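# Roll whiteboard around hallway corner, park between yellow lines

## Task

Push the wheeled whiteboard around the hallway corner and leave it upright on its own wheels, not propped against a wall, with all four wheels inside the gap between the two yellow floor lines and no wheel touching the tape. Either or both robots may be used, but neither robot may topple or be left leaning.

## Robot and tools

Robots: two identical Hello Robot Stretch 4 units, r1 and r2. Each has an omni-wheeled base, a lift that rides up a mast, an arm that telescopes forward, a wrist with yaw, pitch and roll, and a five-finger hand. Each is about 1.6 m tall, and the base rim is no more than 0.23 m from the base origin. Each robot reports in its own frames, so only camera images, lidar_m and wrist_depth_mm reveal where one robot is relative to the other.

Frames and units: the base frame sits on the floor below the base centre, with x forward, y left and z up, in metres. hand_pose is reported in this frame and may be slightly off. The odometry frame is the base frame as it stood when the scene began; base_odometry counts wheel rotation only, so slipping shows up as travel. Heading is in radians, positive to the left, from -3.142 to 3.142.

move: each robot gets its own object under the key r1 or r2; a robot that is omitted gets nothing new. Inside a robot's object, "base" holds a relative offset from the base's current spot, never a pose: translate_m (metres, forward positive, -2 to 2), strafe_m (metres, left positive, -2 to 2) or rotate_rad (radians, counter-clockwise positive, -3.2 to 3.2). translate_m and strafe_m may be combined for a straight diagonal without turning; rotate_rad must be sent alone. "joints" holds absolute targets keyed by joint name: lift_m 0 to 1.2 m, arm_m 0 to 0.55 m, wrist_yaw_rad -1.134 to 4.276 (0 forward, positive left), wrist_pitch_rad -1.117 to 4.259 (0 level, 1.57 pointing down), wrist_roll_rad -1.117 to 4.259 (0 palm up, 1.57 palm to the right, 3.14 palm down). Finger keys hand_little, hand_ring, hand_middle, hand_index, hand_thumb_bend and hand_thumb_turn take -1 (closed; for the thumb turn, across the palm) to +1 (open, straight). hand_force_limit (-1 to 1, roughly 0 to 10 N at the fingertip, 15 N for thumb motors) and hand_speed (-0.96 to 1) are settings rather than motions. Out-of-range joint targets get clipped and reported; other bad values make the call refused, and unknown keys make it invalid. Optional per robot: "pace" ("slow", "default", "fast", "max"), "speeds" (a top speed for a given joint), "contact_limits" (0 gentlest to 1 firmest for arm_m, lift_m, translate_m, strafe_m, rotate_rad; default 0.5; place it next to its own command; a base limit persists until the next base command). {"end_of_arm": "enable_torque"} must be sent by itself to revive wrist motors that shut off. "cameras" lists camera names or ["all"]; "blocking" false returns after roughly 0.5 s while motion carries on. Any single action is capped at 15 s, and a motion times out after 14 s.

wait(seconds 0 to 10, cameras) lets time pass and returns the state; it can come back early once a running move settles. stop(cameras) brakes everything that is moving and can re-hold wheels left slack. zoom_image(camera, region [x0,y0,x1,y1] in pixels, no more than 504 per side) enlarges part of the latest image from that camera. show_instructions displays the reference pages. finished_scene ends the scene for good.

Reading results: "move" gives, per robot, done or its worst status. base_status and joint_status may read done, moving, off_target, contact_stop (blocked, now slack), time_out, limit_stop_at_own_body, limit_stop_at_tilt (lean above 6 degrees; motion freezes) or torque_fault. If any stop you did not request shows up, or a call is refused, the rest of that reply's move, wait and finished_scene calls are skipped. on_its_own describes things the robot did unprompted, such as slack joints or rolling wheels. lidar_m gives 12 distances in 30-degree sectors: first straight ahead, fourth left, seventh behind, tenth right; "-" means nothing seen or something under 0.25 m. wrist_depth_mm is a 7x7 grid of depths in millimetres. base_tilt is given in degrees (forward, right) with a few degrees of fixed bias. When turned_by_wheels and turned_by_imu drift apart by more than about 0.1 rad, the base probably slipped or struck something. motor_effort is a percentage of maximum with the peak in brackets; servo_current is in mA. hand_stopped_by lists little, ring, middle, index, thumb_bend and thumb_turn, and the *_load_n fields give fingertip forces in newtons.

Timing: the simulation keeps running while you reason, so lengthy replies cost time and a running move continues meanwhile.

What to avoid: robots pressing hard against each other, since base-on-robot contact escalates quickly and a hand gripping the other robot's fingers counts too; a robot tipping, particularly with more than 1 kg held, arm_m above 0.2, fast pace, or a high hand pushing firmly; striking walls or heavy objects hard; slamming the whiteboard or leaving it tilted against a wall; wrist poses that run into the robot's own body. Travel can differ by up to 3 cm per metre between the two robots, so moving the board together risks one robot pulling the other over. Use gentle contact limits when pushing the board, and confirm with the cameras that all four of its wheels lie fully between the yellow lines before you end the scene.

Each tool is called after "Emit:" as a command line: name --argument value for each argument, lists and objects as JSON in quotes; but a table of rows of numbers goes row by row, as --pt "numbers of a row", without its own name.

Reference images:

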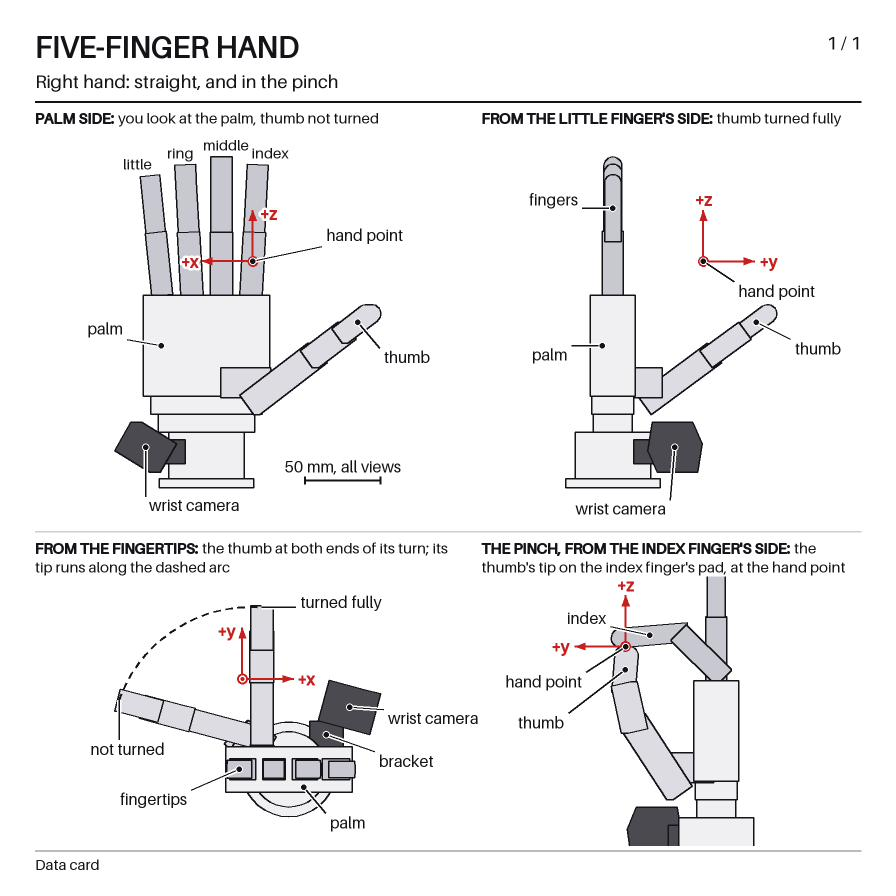

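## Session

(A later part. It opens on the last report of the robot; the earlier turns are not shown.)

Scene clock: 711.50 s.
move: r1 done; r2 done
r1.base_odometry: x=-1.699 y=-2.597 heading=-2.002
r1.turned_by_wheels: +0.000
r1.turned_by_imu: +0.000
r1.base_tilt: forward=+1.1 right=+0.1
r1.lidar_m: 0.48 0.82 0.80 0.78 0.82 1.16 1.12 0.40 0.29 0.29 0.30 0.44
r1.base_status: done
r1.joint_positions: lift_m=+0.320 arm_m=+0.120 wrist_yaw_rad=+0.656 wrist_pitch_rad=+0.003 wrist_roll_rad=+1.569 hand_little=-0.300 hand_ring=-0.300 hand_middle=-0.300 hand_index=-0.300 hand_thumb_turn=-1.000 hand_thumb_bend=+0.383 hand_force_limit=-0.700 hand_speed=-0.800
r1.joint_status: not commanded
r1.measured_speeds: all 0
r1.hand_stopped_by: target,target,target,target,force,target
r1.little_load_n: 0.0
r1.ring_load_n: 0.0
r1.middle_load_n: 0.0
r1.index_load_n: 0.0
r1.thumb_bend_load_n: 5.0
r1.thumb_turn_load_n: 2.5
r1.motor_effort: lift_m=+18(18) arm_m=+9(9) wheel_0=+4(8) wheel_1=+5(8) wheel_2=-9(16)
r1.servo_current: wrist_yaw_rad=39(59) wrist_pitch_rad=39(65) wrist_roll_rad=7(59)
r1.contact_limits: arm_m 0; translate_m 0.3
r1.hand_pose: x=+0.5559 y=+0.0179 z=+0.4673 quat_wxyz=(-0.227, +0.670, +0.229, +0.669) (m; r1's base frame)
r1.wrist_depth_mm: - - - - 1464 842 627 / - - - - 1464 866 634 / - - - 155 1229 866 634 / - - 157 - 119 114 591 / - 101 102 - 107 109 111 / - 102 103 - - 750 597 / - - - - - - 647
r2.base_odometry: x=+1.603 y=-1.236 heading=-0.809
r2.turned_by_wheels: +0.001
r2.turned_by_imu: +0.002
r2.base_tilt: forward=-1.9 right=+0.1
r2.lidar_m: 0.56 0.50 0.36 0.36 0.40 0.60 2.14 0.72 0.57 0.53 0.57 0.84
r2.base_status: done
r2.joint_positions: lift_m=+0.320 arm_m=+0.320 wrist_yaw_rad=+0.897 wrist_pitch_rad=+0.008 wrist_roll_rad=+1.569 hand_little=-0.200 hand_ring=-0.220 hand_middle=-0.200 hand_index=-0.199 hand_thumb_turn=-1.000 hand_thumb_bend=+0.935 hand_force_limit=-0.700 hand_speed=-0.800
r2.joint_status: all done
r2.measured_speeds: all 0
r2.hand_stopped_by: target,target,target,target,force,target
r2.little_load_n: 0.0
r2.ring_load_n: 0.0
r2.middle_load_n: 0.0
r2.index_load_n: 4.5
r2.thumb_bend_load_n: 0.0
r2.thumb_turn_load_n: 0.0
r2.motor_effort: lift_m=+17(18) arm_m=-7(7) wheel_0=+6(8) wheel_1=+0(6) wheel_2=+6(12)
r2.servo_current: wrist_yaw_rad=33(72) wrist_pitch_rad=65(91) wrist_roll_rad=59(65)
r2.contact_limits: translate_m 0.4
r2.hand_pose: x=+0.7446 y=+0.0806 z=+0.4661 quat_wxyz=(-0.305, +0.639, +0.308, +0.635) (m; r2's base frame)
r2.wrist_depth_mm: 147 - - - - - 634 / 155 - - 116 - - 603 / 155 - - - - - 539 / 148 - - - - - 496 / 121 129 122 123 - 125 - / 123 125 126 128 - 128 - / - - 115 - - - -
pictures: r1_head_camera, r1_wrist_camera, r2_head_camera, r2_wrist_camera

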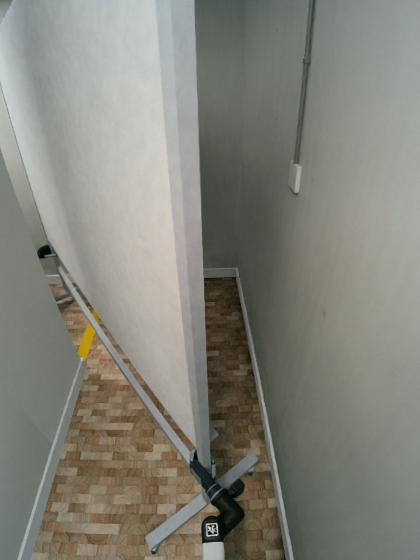

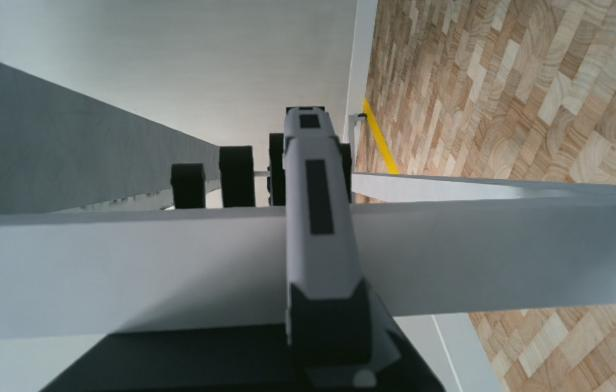

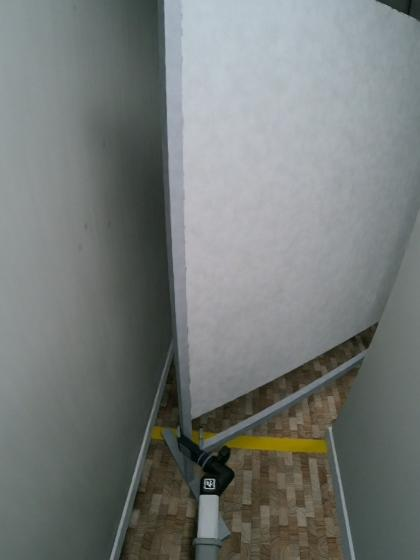

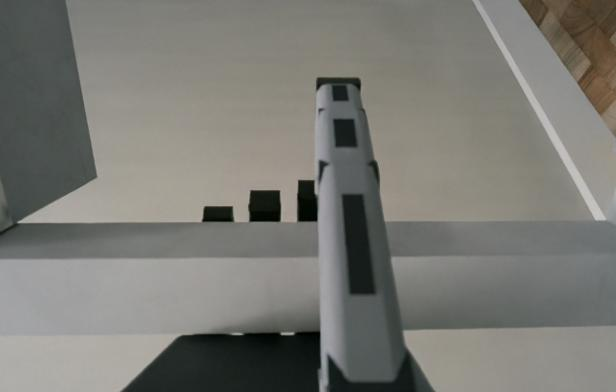

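Emit:
move --r1 '{"base": {"translate_m": 0.074, "strafe_m": -0.012}, "pace": "slow", "contact_limits": {"translate_m": 0.3}}' --r2 '{"base": {"translate_m": -0.077, "strafe_m": -0.023}, "joints": {"wrist_yaw_rad": 0.96}, "speeds": {"wrist_yaw_rad": 0.08}, "pace": "slow", "contact_limits": {"translate_m": 0.4}}' --cameras '["r2_wrist_camera"]'

Emit:
move --r1 '{"base": {"translate_m": 0.082, "strafe_m": -0.004}, "joints": {"wrist_yaw_rad": 0.7}, "speeds": {"wrist_yaw_rad": 0.05}, "pace": "slow", "contact_limits": {"translate_m": 0.3}}' --r2 '{"base": {"translate_m": -0.08, "strafe_m": -0.018}, "joints": {"wrist_yaw_rad": 1.03}, "speeds": {"wrist_yaw_rad": 0.08}, "pace": "slow", "contact_limits": {"translate_m": 0.4}}' --cameras '["r1_wrist_camera", "r2_wrist_camera", "r1_head_camera", "r2_head_camera"]'

Emit:
zoom_image --camera "r2_head_camera" --region '[100, 300, 280, 560]'

Emit:
zoom_image --camera "r1_head_camera" --region '[0, 240, 320, 560]'

Scene clock: 739.87 s.
move: r1 done; r2 done
r1.base_odometry: x=-1.741 y=-2.659 heading=-2.002
r1.turned_by_wheels: +0.000
r1.turned_by_imu: -0.001
r1.base_tilt: forward=+1.0 right=+0.1
r1.lidar_m: 0.47 0.73 0.82 0.78 0.83 1.17 1.05 0.41 0.30 0.27 0.29 0.42
r1.base_status: done
r1.joint_positions: lift_m=+0.320 arm_m=+0.120 wrist_yaw_rad=+0.657 wrist_pitch_rad=+0.003 wrist_roll_rad=+1.569 hand_little=-0.300 hand_ring=-0.300 hand_middle=-0.300 hand_index=-0.300 hand_thumb_turn=-1.000 hand_thumb_bend=+0.383 hand_force_limit=-0.700 hand_speed=-0.800
r1.joint_status: not commanded
r1.measured_speeds: all 0
r1.hand_stopped_by: target,target,target,target,force,target
r1.little_load_n: 0.0
r1.ring_load_n: 0.0
r1.middle_load_n: 0.0
r1.index_load_n: 0.0
r1.thumb_bend_load_n: 6.5
r1.thumb_turn_load_n: 3.5
r1.motor_effort: lift_m=+18(18) arm_m=+8(9) wheel_0=+3(8) wheel_1=+6(7) wheel_2=-10(17)
r1.servo_current: wrist_yaw_rad=52(59) wrist_pitch_rad=39(72) wrist_roll_rad=39(46)
r1.contact_limits: arm_m 0; translate_m 0.3
r1.hand_pose: x=+0.5559 y=+0.0182 z=+0.4673 quat_wxyz=(-0.227, +0.670, +0.229, +0.669) (m; r1's base frame)
r1.wrist_depth_mm: - - - - 1464 854 627 / - - - - 1464 866 634 / - - - 155 1229 878 640 / - - 158 - 121 778 609 / - 101 102 - 107 109 110 / - 101 103 - - 759 597 / - - - - - - 654
r2.base_odometry: x=+1.534 y=-1.196 heading=-0.807
r2.turned_by_wheels: +0.002
r2.turned_by_imu: +0.004
r2.base_tilt: forward=-1.9 right=+0.1
r2.lidar_m: 0.50 0.55 0.41 0.39 0.43 0.62 2.42 0.68 0.52 0.49 0.53 0.80
r2.base_status: done
r2.joint_positions: lift_m=+0.320 arm_m=+0.320 wrist_yaw_rad=+0.967 wrist_pitch_rad=+0.008 wrist_roll_rad=+1.569 hand_little=-0.200 hand_ring=-0.220 hand_middle=-0.200 hand_index=-0.199 hand_thumb_turn=-1.000 hand_thumb_bend=+0.935 hand_force_limit=-0.700 hand_speed=-0.800
r2.joint_status: all done
r2.measured_speeds: all 0
r2.hand_stopped_by: target,target,target,target,force,target
r2.little_load_n: 0.0
r2.ring_load_n: 0.5
r2.middle_load_n: 0.0
r2.index_load_n: 8.0
r2.thumb_bend_load_n: 0.0
r2.thumb_turn_load_n: 0.0
r2.motor_effort: lift_m=+18(18) arm_m=-7(8) wheel_0=+11(15) wheel_1=+4(5) wheel_2=+12(13)
r2.servo_current: wrist_yaw_rad=39(72) wrist_pitch_rad=65(72) wrist_roll_rad=39(59)
r2.contact_limits: translate_m 0.4
r2.hand_pose: x=+0.7382 y=+0.0983 z=+0.4662 quat_wxyz=(-0.327, +0.628, +0.331, +0.624) (m; r2's base frame)
r2.wrist_depth_mm: 148 - - - - - 597 / 156 - - 116 - - 544 / 156 - - - - - 517 / 148 - - - - - - / 124 132 125 126 - 127 135 / 122 125 125 127 - 129 - / - - 115 - - - -
pictures: r2_wrist_camera

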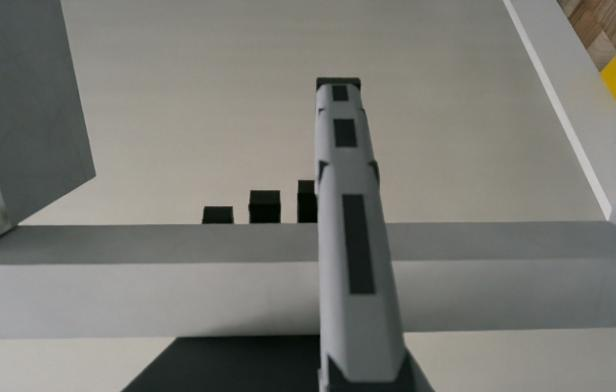

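Scene clock: 741.97 s.
move: r1 done; r2 done
r1.base_odometry: x=-1.779 y=-2.731 heading=-2.003
r1.turned_by_wheels: -0.001
r1.turned_by_imu: -0.002
r1.base_tilt: forward=+1.1 right=+0.1
r1.lidar_m: 0.48 0.69 0.82 0.79 0.83 1.17 1.03 0.38 0.28 0.27 0.29 0.43
r1.base_status: done
r1.joint_positions: lift_m=+0.320 arm_m=+0.120 wrist_yaw_rad=+0.687 wrist_pitch_rad=+0.003 wrist_roll_rad=+1.569 hand_little=-0.300 hand_ring=-0.300 hand_middle=-0.300 hand_index=-0.300 hand_thumb_turn=-1.000 hand_thumb_bend=+0.384 hand_force_limit=-0.700 hand_speed=-0.800
r1.joint_status: all done
r1.measured_speeds: all 0
r1.hand_stopped_by: target,target,target,target,force,target
r1.little_load_n: 0.0
r1.ring_load_n: 0.0
r1.middle_load_n: 0.0
r1.index_load_n: 0.0
r1.thumb_bend_load_n: 11.0
r1.thumb_turn_load_n: 5.5
r1.motor_effort: lift_m=+18(18) arm_m=+9(9) wheel_0=-1(7) wheel_1=+6(9) wheel_2=-14(20)
r1.servo_current: wrist_yaw_rad=72(124) wrist_pitch_rad=46(65) wrist_roll_rad=13(52)
r1.contact_limits: arm_m 0; translate_m 0.3
r1.hand_pose: x=+0.5552 y=+0.0263 z=+0.4673 quat_wxyz=(-0.237, +0.666, +0.239, +0.665) (m; r1's base frame)
r1.wrist_depth_mm: - - - - 1464 854 627 / - - - - 1336 854 634 / - - 156 - 1229 866 640 / - - 159 - - 778 615 / - 101 103 - 107 109 111 / - 101 103 104 - 759 621 / - - - - - - 654
r2.base_odometry: x=+1.465 y=-1.151 heading=-0.804
r2.turned_by_wheels: +0.003
r2.turned_by_imu: +0.005
r2.base_tilt: forward=-1.8 right=+0.0
r2.lidar_m: 0.52 0.57 0.43 0.41 0.46 0.65 2.37 0.66 0.48 0.48 0.51 0.77
r2.base_status: done
r2.joint_positions: lift_m=+0.320 arm_m=+0.320 wrist_yaw_rad=+1.041 wrist_pitch_rad=+0.008 wrist_roll_rad=+1.569 hand_little=-0.200 hand_ring=-0.220 hand_middle=-0.200 hand_index=-0.199 hand_thumb_turn=-1.000 hand_thumb_bend=+0.935 hand_force_limit=-0.700 hand_speed=-0.800
r2.joint_status: all done
r2.measured_speeds: all 0
r2.hand_stopped_by: target,target,target,target,force,target
r2.little_load_n: 0.0
r2.ring_load_n: 0.5
r2.middle_load_n: 0.5
r2.index_load_n: 7.5
r2.thumb_bend_load_n: 0.0
r2.thumb_turn_load_n: 0.5
r2.motor_effort: lift_m=+18(18) arm_m=-6(7) wheel_0=+17(19) wheel_1=+8(9) wheel_2=+13(14)
r2.servo_current: wrist_yaw_rad=72(72) wrist_pitch_rad=59(78) wrist_roll_rad=52(52)
r2.contact_limits: translate_m 0.4
r2.hand_pose: x=+0.7303 y=+0.1163 z=+0.4662 quat_wxyz=(-0.350, +0.615, +0.354, +0.611) (m; r2's base frame)
r2.wrist_depth_mm: 147 - - - - - 554 / 155 - - 116 - - 517 / 155 - - - - - - / 148 - - - - - - / 124 132 126 127 - 129 - / 122 124 125 127 - 128 129 / - - 115 - - - -
pictures: r1_head_camera, r1_wrist_camera, r2_head_camera, r2_wrist_camera

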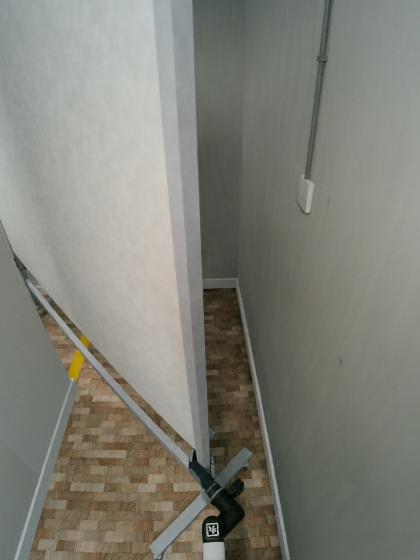

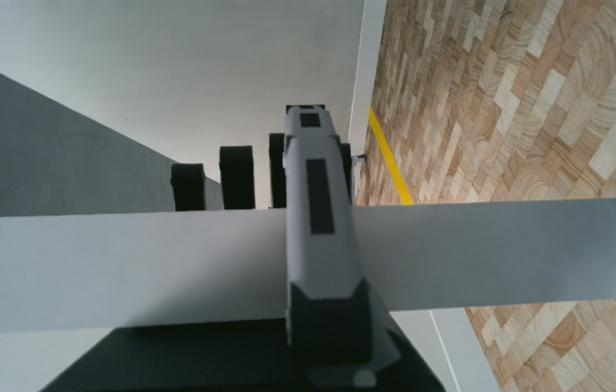

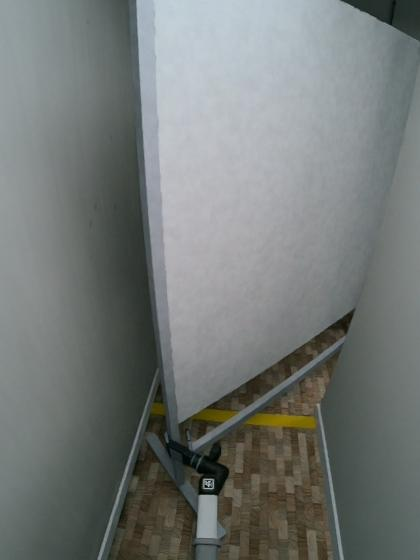

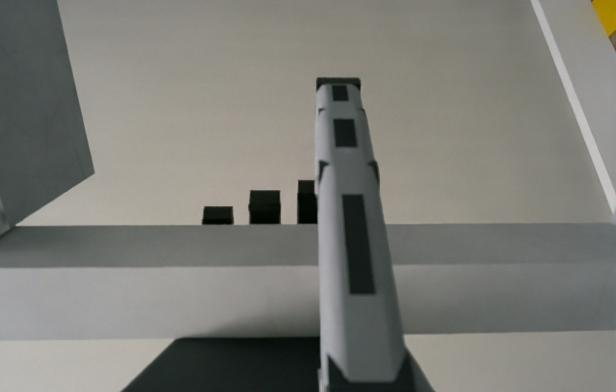

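Scaled by 1.938 from the camera's 420x560 image, which has a finer 1200x1600 frame.

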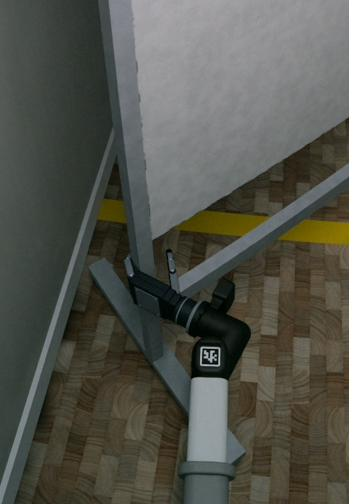

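Scaled by 1.575 from the camera's 420x560 image, which has a finer 1200x1600 frame.

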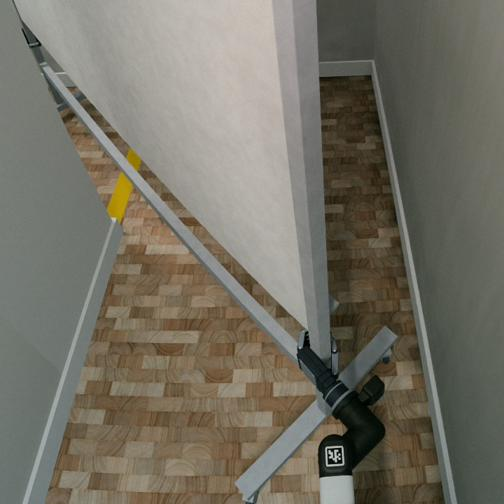

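Emit:
move --r1 '{"base": {"translate_m": 0.069, "strafe_m": 0.0}, "joints": {"wrist_yaw_rad": 0.74, "hand_thumb_bend": 0.6}, "speeds": {"wrist_yaw_rad": 0.07}, "pace": "slow", "contact_limits": {"translate_m": 0.3}}' --r2 '{"base": {"translate_m": -0.075, "strafe_m": -0.027}, "joints": {"wrist_yaw_rad": 1.1}, "speeds": {"wrist_yaw_rad": 0.08}, "pace": "slow", "contact_limits": {"translate_m": 0.4}}' --cameras '["r2_wrist_camera"]'

Emit:
move --r1 '{"base": {"translate_m": 0.069, "strafe_m": 0.0}, "joints": {"wrist_yaw_rad": 0.78}, "speeds": {"wrist_yaw_rad": 0.05}, "pace": "slow", "contact_limits": {"translate_m": 0.3}}' --r2 '{"base": {"translate_m": -0.075, "strafe_m": -0.025}, "joints": {"wrist_yaw_rad": 1.16}, "speeds": {"wrist_yaw_rad": 0.08}, "pace": "slow", "contact_limits": {"translate_m": 0.4}}' --cameras '["r1_wrist_camera", "r2_wrist_camera", "r1_head_camera", "r2_head_camera"]'

Emit:
zoom_image --camera "r2_head_camera" --region '[80, 300, 260, 560]'

Emit:
zoom_image --camera "r1_head_camera" --region '[0, 240, 320, 560]'

Scene clock: 768.70 s.
move: r1 done; r2 done
r1.base_odometry: x=-1.808 y=-2.793 heading=-2.004
r1.turned_by_wheels: -0.001
r1.turned_by_imu: -0.002
r1.base_tilt: forward=+1.1 right=+0.1
r1.lidar_m: 0.47 0.66 0.82 0.78 0.83 1.16 1.05 0.42 0.30 0.27 0.29 0.41
r1.base_status: done
r1.joint_positions: lift_m=+0.320 arm_m=+0.120 wrist_yaw_rad=+0.721 wrist_pitch_rad=+0.003 wrist_roll_rad=+1.569 hand_little=-0.300 hand_ring=-0.300 hand_middle=-0.300 hand_index=-0.300 hand_thumb_turn=-1.000 hand_thumb_bend=+0.603 hand_force_limit=-0.700 hand_speed=-0.800
r1.joint_status: all done
r1.measured_speeds: all 0
r1.hand_stopped_by: target,target,target,target,force,target
r1.little_load_n: 0.0
r1.ring_load_n: 0.0
r1.middle_load_n: 0.0
r1.index_load_n: 0.0
r1.thumb_bend_load_n: 10.0
r1.thumb_turn_load_n: 5.0
r1.on_its_own: wrist_yaw_rad is at rest, and its servo_current (111 mA) is outside its rest range (0 to 104 mA)
r1.motor_effort: lift_m=+18(18) arm_m=+9(9) wheel_0=-3(5) wheel_1=+4(9) wheel_2=-16(23)
r1.servo_current: wrist_yaw_rad=111(163) wrist_pitch_rad=46(65) wrist_roll_rad=13(59)
r1.contact_limits: arm_m 0; translate_m 0.3
r1.hand_pose: x=+0.5542 y=+0.0353 z=+0.4673 quat_wxyz=(-0.248, +0.662, +0.251, +0.661) (m; r1's base frame)
r1.wrist_depth_mm: - - - - 1464 854 627 / - - - - 1336 866 634 / - - - - 1229 866 640 / - - 157 - - 778 609 / - - - - - 106 - / - - - - - 105 621 / - - - - - - 647
r2.base_odometry: x=+1.394 y=-1.116 heading=-0.801
r2.turned_by_wheels: +0.003
r2.turned_by_imu: +0.005
r2.base_tilt: forward=-2.0 right=+0.1
r2.lidar_m: 0.51 0.64 0.47 0.45 0.49 0.73 2.40 0.63 0.46 0.44 0.50 0.73
r2.base_status: done
r2.joint_positions: lift_m=+0.320 arm_m=+0.320 wrist_yaw_rad=+1.111 wrist_pitch_rad=+0.008 wrist_roll_rad=+1.569 hand_little=-0.200 hand_ring=-0.220 hand_middle=-0.200 hand_index=-0.199 hand_thumb_turn=-1.000 hand_thumb_bend=+0.935 hand_force_limit=-0.700 hand_speed=-0.800
r2.joint_status: all done
r2.measured_speeds: all 0
r2.hand_stopped_by: target,target,target,target,force,target
r2.little_load_n: 0.0
r2.ring_load_n: 0.0
r2.middle_load_n: 0.0
r2.index_load_n: 7.5
r2.thumb_bend_load_n: -0.5
r2.thumb_turn_load_n: 0.0
r2.motor_effort: lift_m=+18(18) arm_m=-5(6) wheel_0=+16(20) wheel_1=+7(8) wheel_2=+13(17)
r2.servo_current: wrist_yaw_rad=59(65) wrist_pitch_rad=65(78) wrist_roll_rad=33(65)
r2.contact_limits: translate_m 0.4
r2.hand_pose: x=+0.7216 y=+0.1327 z=+0.4662 quat_wxyz=(-0.371, +0.603, +0.375, +0.599) (m; r2's base frame)
r2.wrist_depth_mm: 147 - - - - - 535 / 155 - - 116 - - 517 / 155 - - - - - - / 148 - - - - - - / 124 132 126 127 - 129 - / 122 124 125 127 - 128 129 / - - 115 - - - -
pictures: r2_wrist_camera

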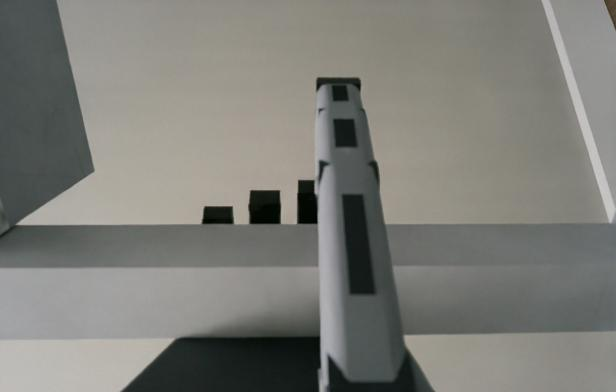

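Scene clock: 770.70 s.
move: r1 done; r2 done
r1.base_odometry: x=-1.837 y=-2.856 heading=-2.005
r1.turned_by_wheels: -0.001
r1.turned_by_imu: -0.003
r1.base_tilt: forward=+1.0 right=+0.1
r1.lidar_m: 0.47 0.61 0.82 0.78 0.83 1.17 1.08 0.41 0.29 0.27 0.31 0.40
r1.base_status: done
r1.joint_positions: lift_m=+0.320 arm_m=+0.120 wrist_yaw_rad=+0.762 wrist_pitch_rad=+0.003 wrist_roll_rad=+1.569 hand_little=-0.300 hand_ring=-0.300 hand_middle=-0.300 hand_index=-0.300 hand_thumb_turn=-1.000 hand_thumb_bend=+0.603 hand_force_limit=-0.700 hand_speed=-0.800
r1.joint_status: all done
r1.measured_speeds: all 0
r1.hand_stopped_by: target,target,target,target,force,target
r1.little_load_n: 0.0
r1.ring_load_n: 0.0
r1.middle_load_n: 0.0
r1.index_load_n: 0.0
r1.thumb_bend_load_n: 11.0
r1.thumb_turn_load_n: 5.5
r1.motor_effort: lift_m=+18(18) arm_m=+9(9) wheel_0=-5(6) wheel_1=+5(7) wheel_2=-17(25)
r1.servo_current: wrist_yaw_rad=98(176) wrist_pitch_rad=39(72) wrist_roll_rad=46(52)
r1.contact_limits: arm_m 0; translate_m 0.3
r1.hand_pose: x=+0.5525 y=+0.0460 z=+0.4673 quat_wxyz=(-0.262, +0.657, +0.264, +0.656) (m; r1's base frame)
r1.wrist_depth_mm: - - - - 1430 842 627 / - - - - 1336 854 634 / - - - - 1229 866 634 / - - 157 - - 768 585 / - - - - - 106 - / - - - - - 105 621 / - - - - - - 647
r2.base_odometry: x=+1.324 y=-1.079 heading=-0.798
r2.turned_by_wheels: +0.003
r2.turned_by_imu: +0.004
r2.base_tilt: forward=-2.0 right=+0.0
r2.lidar_m: 0.50 0.66 0.49 0.48 0.52 0.81 2.33 0.56 0.43 0.42 0.45 0.67
r2.base_status: done
r2.joint_positions: lift_m=+0.320 arm_m=+0.320 wrist_yaw_rad=+1.171 wrist_pitch_rad=+0.008 wrist_roll_rad=+1.569 hand_little=-0.200 hand_ring=-0.220 hand_middle=-0.200 hand_index=-0.199 hand_thumb_turn=-1.000 hand_thumb_bend=+0.935 hand_force_limit=-0.700 hand_speed=-0.800
r2.joint_status: all done
r2.measured_speeds: all 0
r2.hand_stopped_by: target,target,target,target,force,target
r2.little_load_n: 0.0
r2.ring_load_n: 0.0
r2.middle_load_n: 0.0
r2.index_load_n: 7.5
r2.thumb_bend_load_n: 0.0
r2.thumb_turn_load_n: 0.5
r2.motor_effort: lift_m=+18(18) arm_m=-5(6) wheel_0=+17(20) wheel_1=+7(8) wheel_2=+10(17)
r2.servo_current: wrist_yaw_rad=59(78) wrist_pitch_rad=59(78) wrist_roll_rad=46(59)
r2.contact_limits: translate_m 0.4
r2.hand_pose: x=+0.7132 y=+0.1462 z=+0.4662 quat_wxyz=(-0.389, +0.591, +0.393, +0.588) (m; r2's base frame)
r2.wrist_depth_mm: 147 - - - - - 539 / 154 - - 116 - - 517 / 155 - - - - - 496 / 148 - - - - - - / 124 132 126 127 - 129 - / 122 124 125 127 - 128 129 / - - 115 - - - -
pictures: r1_head_camera, r1_wrist_camera, r2_head_camera, r2_wrist_camera

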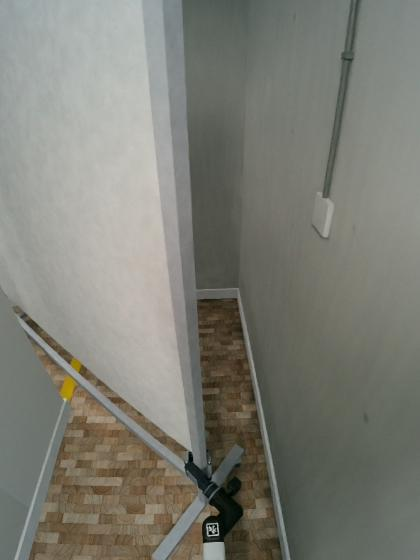

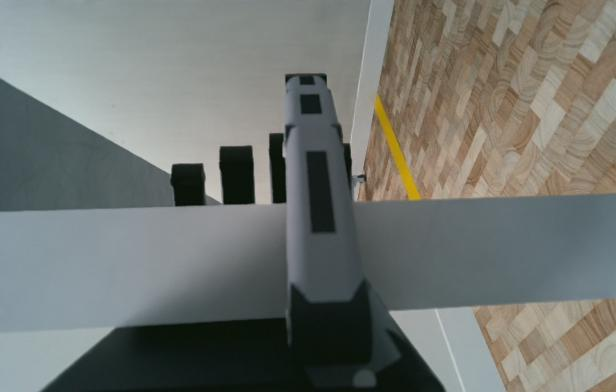

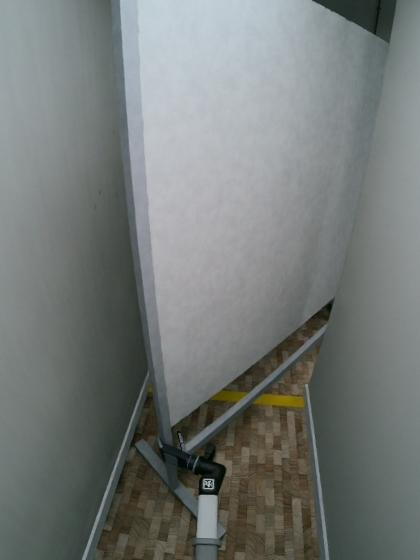

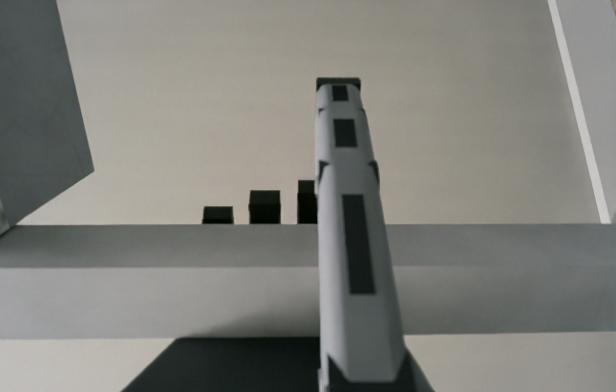

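Scaled by 1.938 from the camera's 420x560 image, which has a finer 1200x1600 frame.

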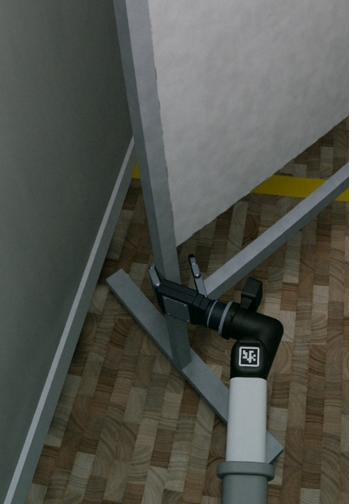

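Scaled by 1.575 from the camera's 420x560 image, which has a finer 1200x1600 frame.

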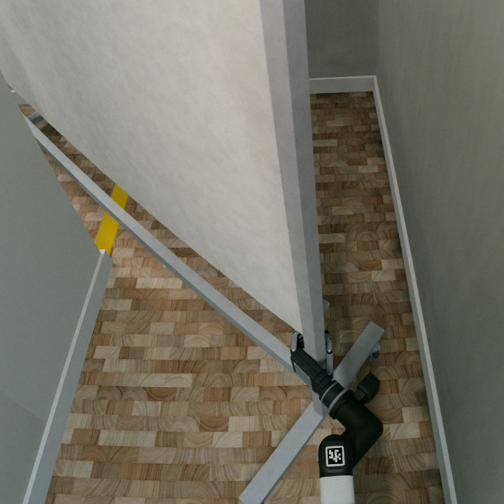

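Emit:
move --r1 '{"base": {"translate_m": 0.105, "strafe_m": 0.0}, "joints": {"wrist_yaw_rad": 0.9}, "speeds": {"wrist_yaw_rad": 0.12}, "pace": "slow", "contact_limits": {"translate_m": 0.3}}' --r2 '{"base": {"translate_m": -0.085, "strafe_m": -0.015}, "joints": {"wrist_yaw_rad": 1.23}, "speeds": {"wrist_yaw_rad": 0.08}, "pace": "slow", "contact_limits": {"translate_m": 0.4}}' --cameras '["r2_wrist_camera", "r1_wrist_camera"]'

Emit:
move --r1 '{"base": {"translate_m": 0.107, "strafe_m": 0.0}, "joints": {"wrist_yaw_rad": 1.02}, "speeds": {"wrist_yaw_rad": 0.12}, "pace": "slow", "contact_limits": {"translate_m": 0.3}}' --r2 '{"base": {"translate_m": -0.085, "strafe_m": -0.012}, "joints": {"wrist_yaw_rad": 1.29}, "speeds": {"wrist_yaw_rad": 0.08}, "pace": "slow", "contact_limits": {"translate_m": 0.4}}' --cameras '["r1_wrist_camera", "r2_wrist_camera", "r1_head_camera", "r2_head_camera"]'

Emit:
zoom_image --camera "r2_head_camera" --region '[80, 300, 260, 560]'

Emit:
zoom_image --camera "r1_head_camera" --region '[0, 240, 320, 560]'

Scene clock: 787.47 s.
move: r1 off_target; r2 done
r1.base_odometry: x=-1.881 y=-2.950 heading=-2.007
r1.turned_by_wheels: -0.002
r1.turned_by_imu: -0.004
r1.base_tilt: forward=+1.1 right=+0.1
r1.lidar_m: 0.47 0.58 0.83 0.79 0.81 1.15 1.10 0.40 0.30 0.28 0.29 0.40
r1.base_status: done
r1.joint_positions: lift_m=+0.320 arm_m=+0.120 wrist_yaw_rad=+0.879 wrist_pitch_rad=+0.003 wrist_roll_rad=+1.569 hand_little=-0.300 hand_ring=-0.300 hand_middle=-0.300 hand_index=-0.300 hand_thumb_turn=-1.000 hand_thumb_bend=+0.603 hand_force_limit=-0.700 hand_speed=-0.800
r1.joint_status: wrist_yaw_rad off_target (ended at +0.879, target +0.900)
r1.measured_speeds: all 0
r1.hand_stopped_by: target,target,target,target,force,target
r1.little_load_n: 0.0
r1.ring_load_n: 0.0
r1.middle_load_n: 0.0
r1.index_load_n: 0.0
r1.thumb_bend_load_n: 14.0
r1.thumb_turn_load_n: 6.0
r1.on_its_own: wrist_yaw_rad is at rest, and its servo_current (111 mA) is outside its rest range (0 to 104 mA)
r1.motor_effort: lift_m=+18(18) arm_m=+9(9) wheel_0=-9(12) wheel_1=+5(7) wheel_2=-22(26)
r1.servo_current: wrist_yaw_rad=111(247) wrist_pitch_rad=46(59) wrist_roll_rad=39(52)
r1.contact_limits: arm_m 0; translate_m 0.3
r1.hand_pose: x=+0.5454 y=+0.0763 z=+0.4673 quat_wxyz=(-0.300, +0.640, +0.302, +0.639) (m; r1's base frame)
r1.wrist_depth_mm: - - - - 1397 854 627 / - - - - 1308 854 634 / - - 156 - 1205 866 634 / - - 159 - - 778 609 / - - - - - 105 - / - - - - - 105 621 / - - - - - - 647
r2.base_odometry: x=+1.254 y=-1.029 heading=-0.795
r2.turned_by_wheels: +0.003
r2.turned_by_imu: +0.005
r2.base_tilt: forward=-1.9 right=+0.0
r2.lidar_m: 0.50 0.62 0.54 0.51 0.54 0.79 2.24 0.57 0.40 0.40 0.43 0.66
r2.base_status: done
r2.joint_positions: lift_m=+0.320 arm_m=+0.320 wrist_yaw_rad=+1.243 wrist_pitch_rad=+0.008 wrist_roll_rad=+1.569 hand_little=-0.200 hand_ring=-0.220 hand_middle=-0.200 hand_index=-0.200 hand_thumb_turn=-1.000 hand_thumb_bend=+0.935 hand_force_limit=-0.700 hand_speed=-0.800
r2.joint_status: all done
r2.measured_speeds: all 0
r2.hand_stopped_by: target,target,target,target,force,target
r2.little_load_n: 0.0
r2.ring_load_n: 0.0
r2.middle_load_n: 0.0
r2.index_load_n: 4.0
r2.thumb_bend_load_n: 0.0
r2.thumb_turn_load_n: 0.5
r2.motor_effort: lift_m=+18(18) arm_m=-2(6) wheel_0=+19(21) wheel_1=+7(9) wheel_2=+11(14)
r2.servo_current: wrist_yaw_rad=65(72) wrist_pitch_rad=46(85) wrist_roll_rad=33(65)
r2.contact_limits: translate_m 0.4
r2.hand_pose: x=+0.7019 y=+0.1619 z=+0.4662 quat_wxyz=(-0.410, +0.577, +0.414, +0.573) (m; r2's base frame)
r2.wrist_depth_mm: 146 - - - - - 512 / 155 - - 116 - - 492 / 155 - - - - - - / 148 - - - - - - / 124 131 126 127 - 129 - / 122 125 125 127 - 128 128 / - - 115 - - - -
pictures: r1_wrist_camera, r2_wrist_camera

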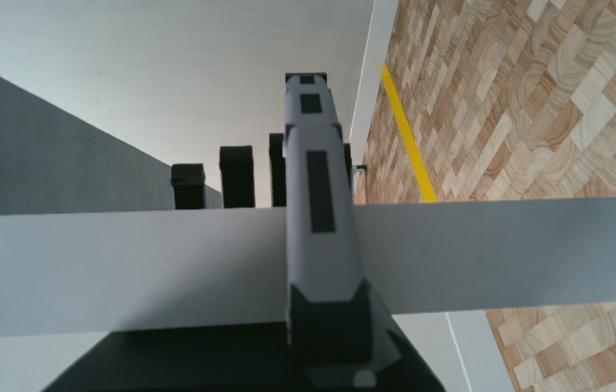

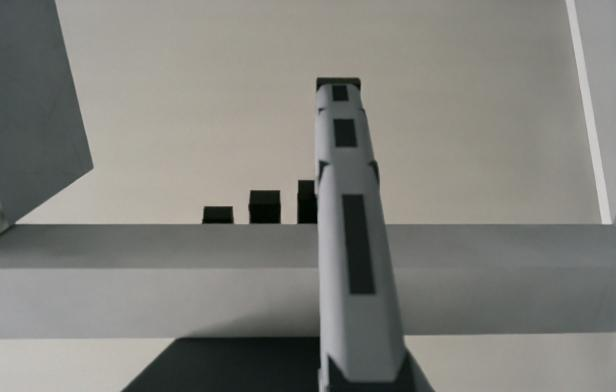

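Scene clock: 789.80 s.
move: r1 done; r2 done
r1.base_odometry: x=-1.927 y=-3.046 heading=-2.009
r1.turned_by_wheels: -0.002
r1.turned_by_imu: -0.004
r1.base_tilt: forward=+1.1 right=+0.1
r1.lidar_m: 0.45 0.54 0.83 0.77 0.83 1.16 1.09 0.39 0.29 0.26 0.30 0.42
r1.base_status: done
r1.joint_positions: lift_m=+0.320 arm_m=+0.120 wrist_yaw_rad=+1.006 wrist_pitch_rad=+0.003 wrist_roll_rad=+1.569 hand_little=-0.300 hand_ring=-0.300 hand_middle=-0.300 hand_index=-0.300 hand_thumb_turn=-1.000 hand_thumb_bend=+0.603 hand_force_limit=-0.700 hand_speed=-0.800
r1.joint_status: all done
r1.measured_speeds: all 0
r1.hand_stopped_by: target,target,target,target,force,target
r1.little_load_n: 0.0
r1.ring_load_n: 0.0
r1.middle_load_n: -0.5
r1.index_load_n: 0.0
r1.thumb_bend_load_n: 12.0
r1.thumb_turn_load_n: 6.5
r1.motor_effort: lift_m=+18(18) arm_m=+9(9) wheel_0=-9(10) wheel_1=+5(7) wheel_2=-20(26)
r1.servo_current: wrist_yaw_rad=78(267) wrist_pitch_rad=26(72) wrist_roll_rad=33(52)
r1.contact_limits: arm_m 0; translate_m 0.3
r1.hand_pose: x=+0.5337 y=+0.1079 z=+0.4673 quat_wxyz=(-0.340, +0.620, +0.342, +0.619) (m; r1's base frame)
r1.wrist_depth_mm: - - - - 1308 854 627 / - - - - 1336 854 634 / - - - - 1229 854 634 / - - 159 - 122 778 609 / - - - - - 105 - / - - - - - 105 621 / - - - - - - 647
r2.base_odometry: x=+1.186 y=-0.976 heading=-0.793
r2.turned_by_wheels: +0.003
r2.turned_by_imu: +0.005
r2.base_tilt: forward=-1.8 right=+0.0
r2.lidar_m: 0.50 0.63 0.53 0.52 0.57 0.85 2.15 0.51 0.40 0.38 0.41 0.60
r2.base_status: done
r2.joint_positions: lift_m=+0.320 arm_m=+0.320 wrist_yaw_rad=+1.303 wrist_pitch_rad=+0.008 wrist_roll_rad=+1.569 hand_little=-0.200 hand_ring=-0.220 hand_middle=-0.200 hand_index=-0.200 hand_thumb_turn=-1.000 hand_thumb_bend=+0.935 hand_force_limit=-0.700 hand_speed=-0.800
r2.joint_status: all done
r2.measured_speeds: all 0
r2.hand_stopped_by: target,target,target,target,force,target
r2.little_load_n: 0.0
r2.ring_load_n: 0.0
r2.middle_load_n: 0.0
r2.index_load_n: 6.5
r2.thumb_bend_load_n: 0.0
r2.thumb_turn_load_n: 0.5
r2.motor_effort: lift_m=+18(18) arm_m=+3(4) wheel_0=+16(19) wheel_1=+7(8) wheel_2=+8(15)
r2.servo_current: wrist_yaw_rad=65(72) wrist_pitch_rad=65(78) wrist_roll_rad=46(65)
r2.contact_limits: translate_m 0.4
r2.hand_pose: x=+0.6919 y=+0.1742 z=+0.4662 quat_wxyz=(-0.427, +0.564, +0.431, +0.561) (m; r2's base frame)
r2.wrist_depth_mm: 147 - - - - - 492 / 155 - - 116 - - - / 155 - - - - - - / 147 - - - - - - / 124 132 126 127 - 130 - / 122 125 125 127 - 128 129 / - - 115 - - - -
pictures: r1_head_camera, r1_wrist_camera, r2_head_camera, r2_wrist_camera

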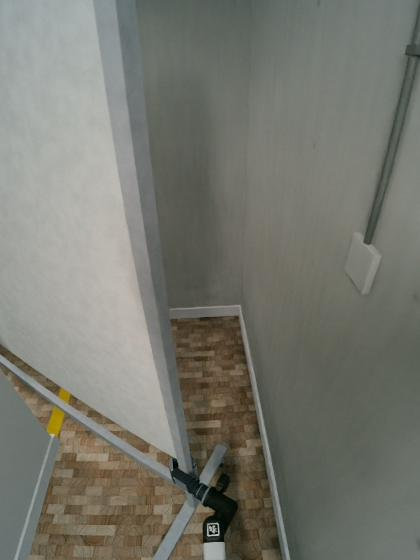

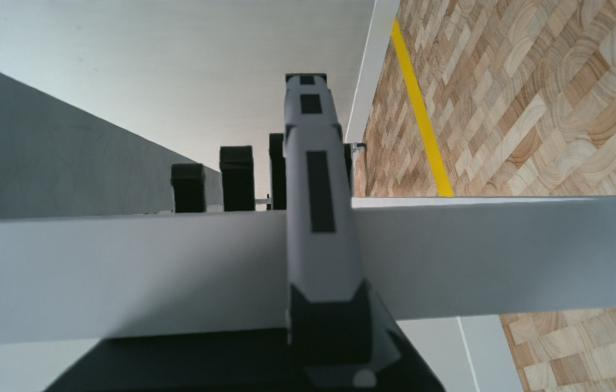

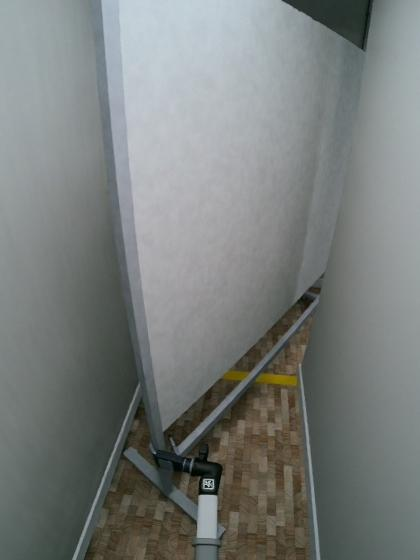

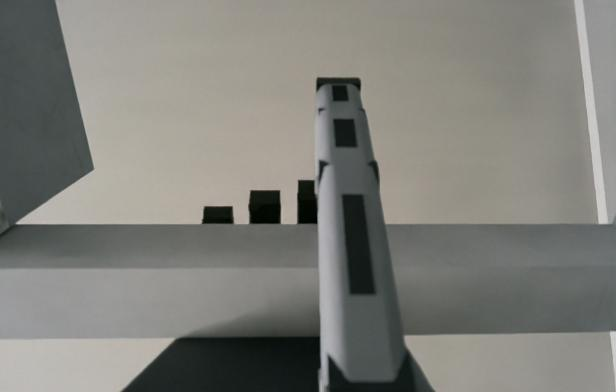

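Scaled by 1.938 from the camera's 420x560 image, which has a finer 1200x1600 frame.

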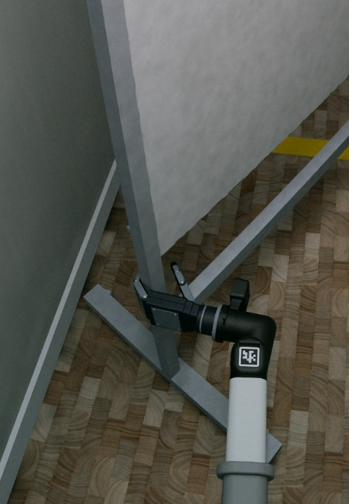

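Scaled by 1.575 from the camera's 420x560 image, which has a finer 1200x1600 frame.

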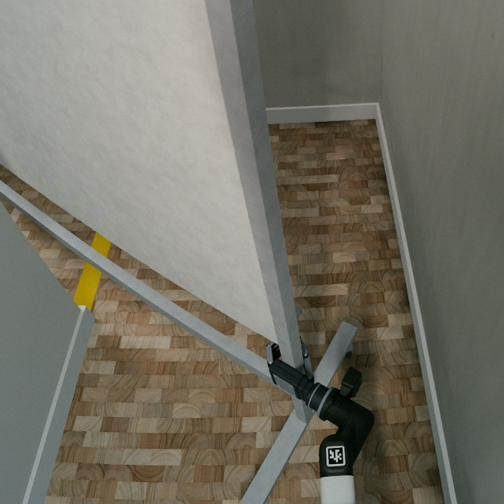

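Emit:
move --r1 '{"base": {"translate_m": 0.068}, "joints": {"arm_m": 0.19}, "speeds": {"arm_m": 0.1}, "pace": "slow", "contact_limits": {"translate_m": 0.3, "arm_m": 0.5}}' --r2 '{"base": {"translate_m": -0.056, "strafe_m": -0.004}, "joints": {"wrist_yaw_rad": 1.35}, "speeds": {"wrist_yaw_rad": 0.08}, "pace": "slow", "contact_limits": {"translate_m": 0.4}}' --cameras '["r1_wrist_camera", "r2_wrist_camera", "r1_head_camera", "r2_head_camera"]'

Emit:
zoom_image --camera "r1_head_camera" --region '[0, 240, 320, 560]'

Scene clock: 820.93 s.
move: r1 contact_stop; r2 done
r1.base_odometry: x=-1.925 y=-3.032 heading=-2.089
r1.turned_by_wheels: -0.080
r1.turned_by_imu: -0.079
r1.base_tilt: forward=+1.1 right=+0.1
r1.lidar_m: 0.53 0.60 0.84 0.79 0.82 1.07 1.56 0.44 0.30 0.26 0.29 0.37
r1.base_status: translate_m contact_stop (by the wheels' count: -0.014 of +0.068)
r1.joint_positions: lift_m=+0.320 arm_m=+0.189 wrist_yaw_rad=+1.022 wrist_pitch_rad=+0.003 wrist_roll_rad=+1.569 hand_little=-0.300 hand_ring=-0.300 hand_middle=-0.300 hand_index=-0.300 hand_thumb_turn=-1.000 hand_thumb_bend=+0.603 hand_force_limit=-0.700 hand_speed=-0.800
r1.joint_status: all done
r1.measured_speeds: all 0
r1.hand_stopped_by: target,target,target,target,force,target
r1.little_load_n: 0.0
r1.ring_load_n: 0.0
r1.middle_load_n: 0.0
r1.index_load_n: 0.0
r1.thumb_bend_load_n: 6.0
r1.thumb_turn_load_n: 3.5
r1.on_its_own: the wheels are slack since a contact_stop
r1.motor_effort: lift_m=+18(18) arm_m=+10(20) wheel_0=+1(7) wheel_1=+0(8) wheel_2=+0(25)
r1.servo_current: wrist_yaw_rad=52(85) wrist_pitch_rad=33(72) wrist_roll_rad=33(46)
r1.contact_limits: arm_m 0.5; translate_m 0.3
r1.hand_pose: x=+0.6018 y=+0.1118 z=+0.4673 quat_wxyz=(-0.345, +0.617, +0.347, +0.616) (m; r1's base frame)
r1.wrist_depth_mm: - - - - 1308 866 627 / - - - - 1336 854 634 / - - - - 1229 866 640 / - - 157 - - 778 615 / - - 101 - - 106 - / - - - - - 106 647 / - - - - - - 654
r2.base_odometry: x=+1.144 y=-0.939 heading=-0.792
r2.turned_by_wheels: +0.000
r2.turned_by_imu: +0.001
r2.base_tilt: forward=-1.9 right=+0.1
r2.lidar_m: 0.55 0.68 0.55 0.53 0.58 0.85 2.11 0.48 0.37 0.36 0.41 0.61
r2.base_status: done
r2.joint_positions: lift_m=+0.320 arm_m=+0.320 wrist_yaw_rad=+1.349 wrist_pitch_rad=+0.008 wrist_roll_rad=+1.569 hand_little=-0.200 hand_ring=-0.220 hand_middle=-0.200 hand_index=-0.200 hand_thumb_turn=-1.000 hand_thumb_bend=+0.935 hand_force_limit=-0.700 hand_speed=-0.800
r2.joint_status: all done
r2.measured_speeds: all 0
r2.hand_stopped_by: target,target,target,target,force,target
r2.little_load_n: 0.0
r2.ring_load_n: 2.5
r2.middle_load_n: 1.0
r2.index_load_n: 3.5
r2.thumb_bend_load_n: 0.0
r2.thumb_turn_load_n: 0.5
r2.motor_effort: lift_m=+18(18) arm_m=+3(4) wheel_0=+1(16) wheel_1=+0(7) wheel_2=+5(14)
r2.servo_current: wrist_yaw_rad=39(85) wrist_pitch_rad=59(72) wrist_roll_rad=39(65)
r2.contact_limits: translate_m 0.4
r2.hand_pose: x=+0.6837 y=+0.1832 z=+0.4662 quat_wxyz=(-0.439, +0.554, +0.444, +0.551) (m; r2's base frame)
r2.wrist_depth_mm: 154 - - - - - 521 / 154 - - 116 - - 500 / 118 125 120 119 122 - - / 122 123 125 125 - 129 - / - - 129 - - - - / - - 148 150 - - - / - - 115 - - - -
pictures: r1_head_camera, r1_wrist_camera, r2_head_camera, r2_wrist_camera

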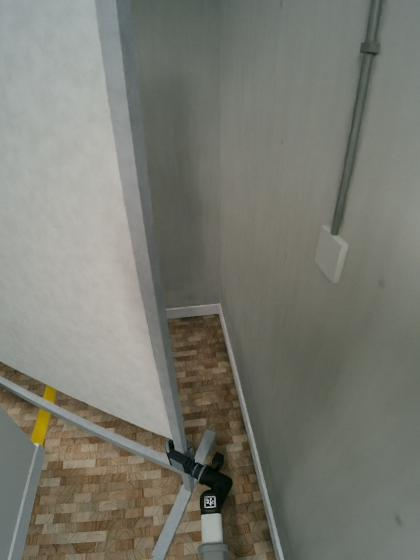

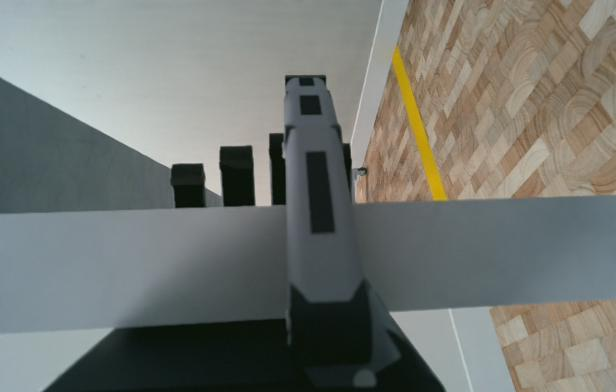

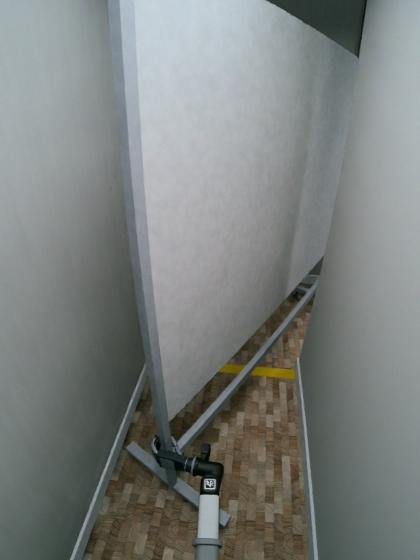

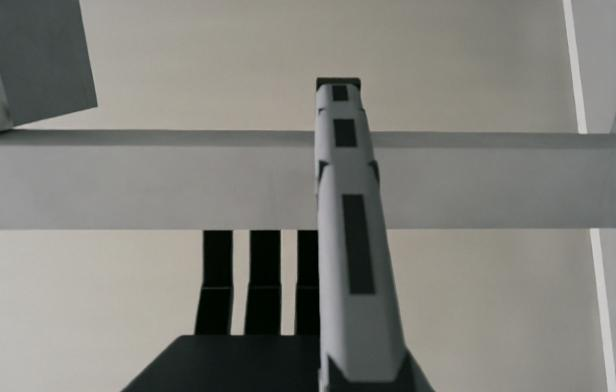

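Scaled by 1.575 from the camera's 420x560 image, which has a finer 1200x1600 frame.

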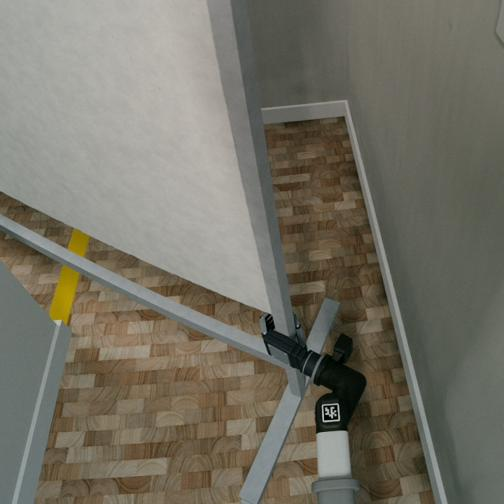

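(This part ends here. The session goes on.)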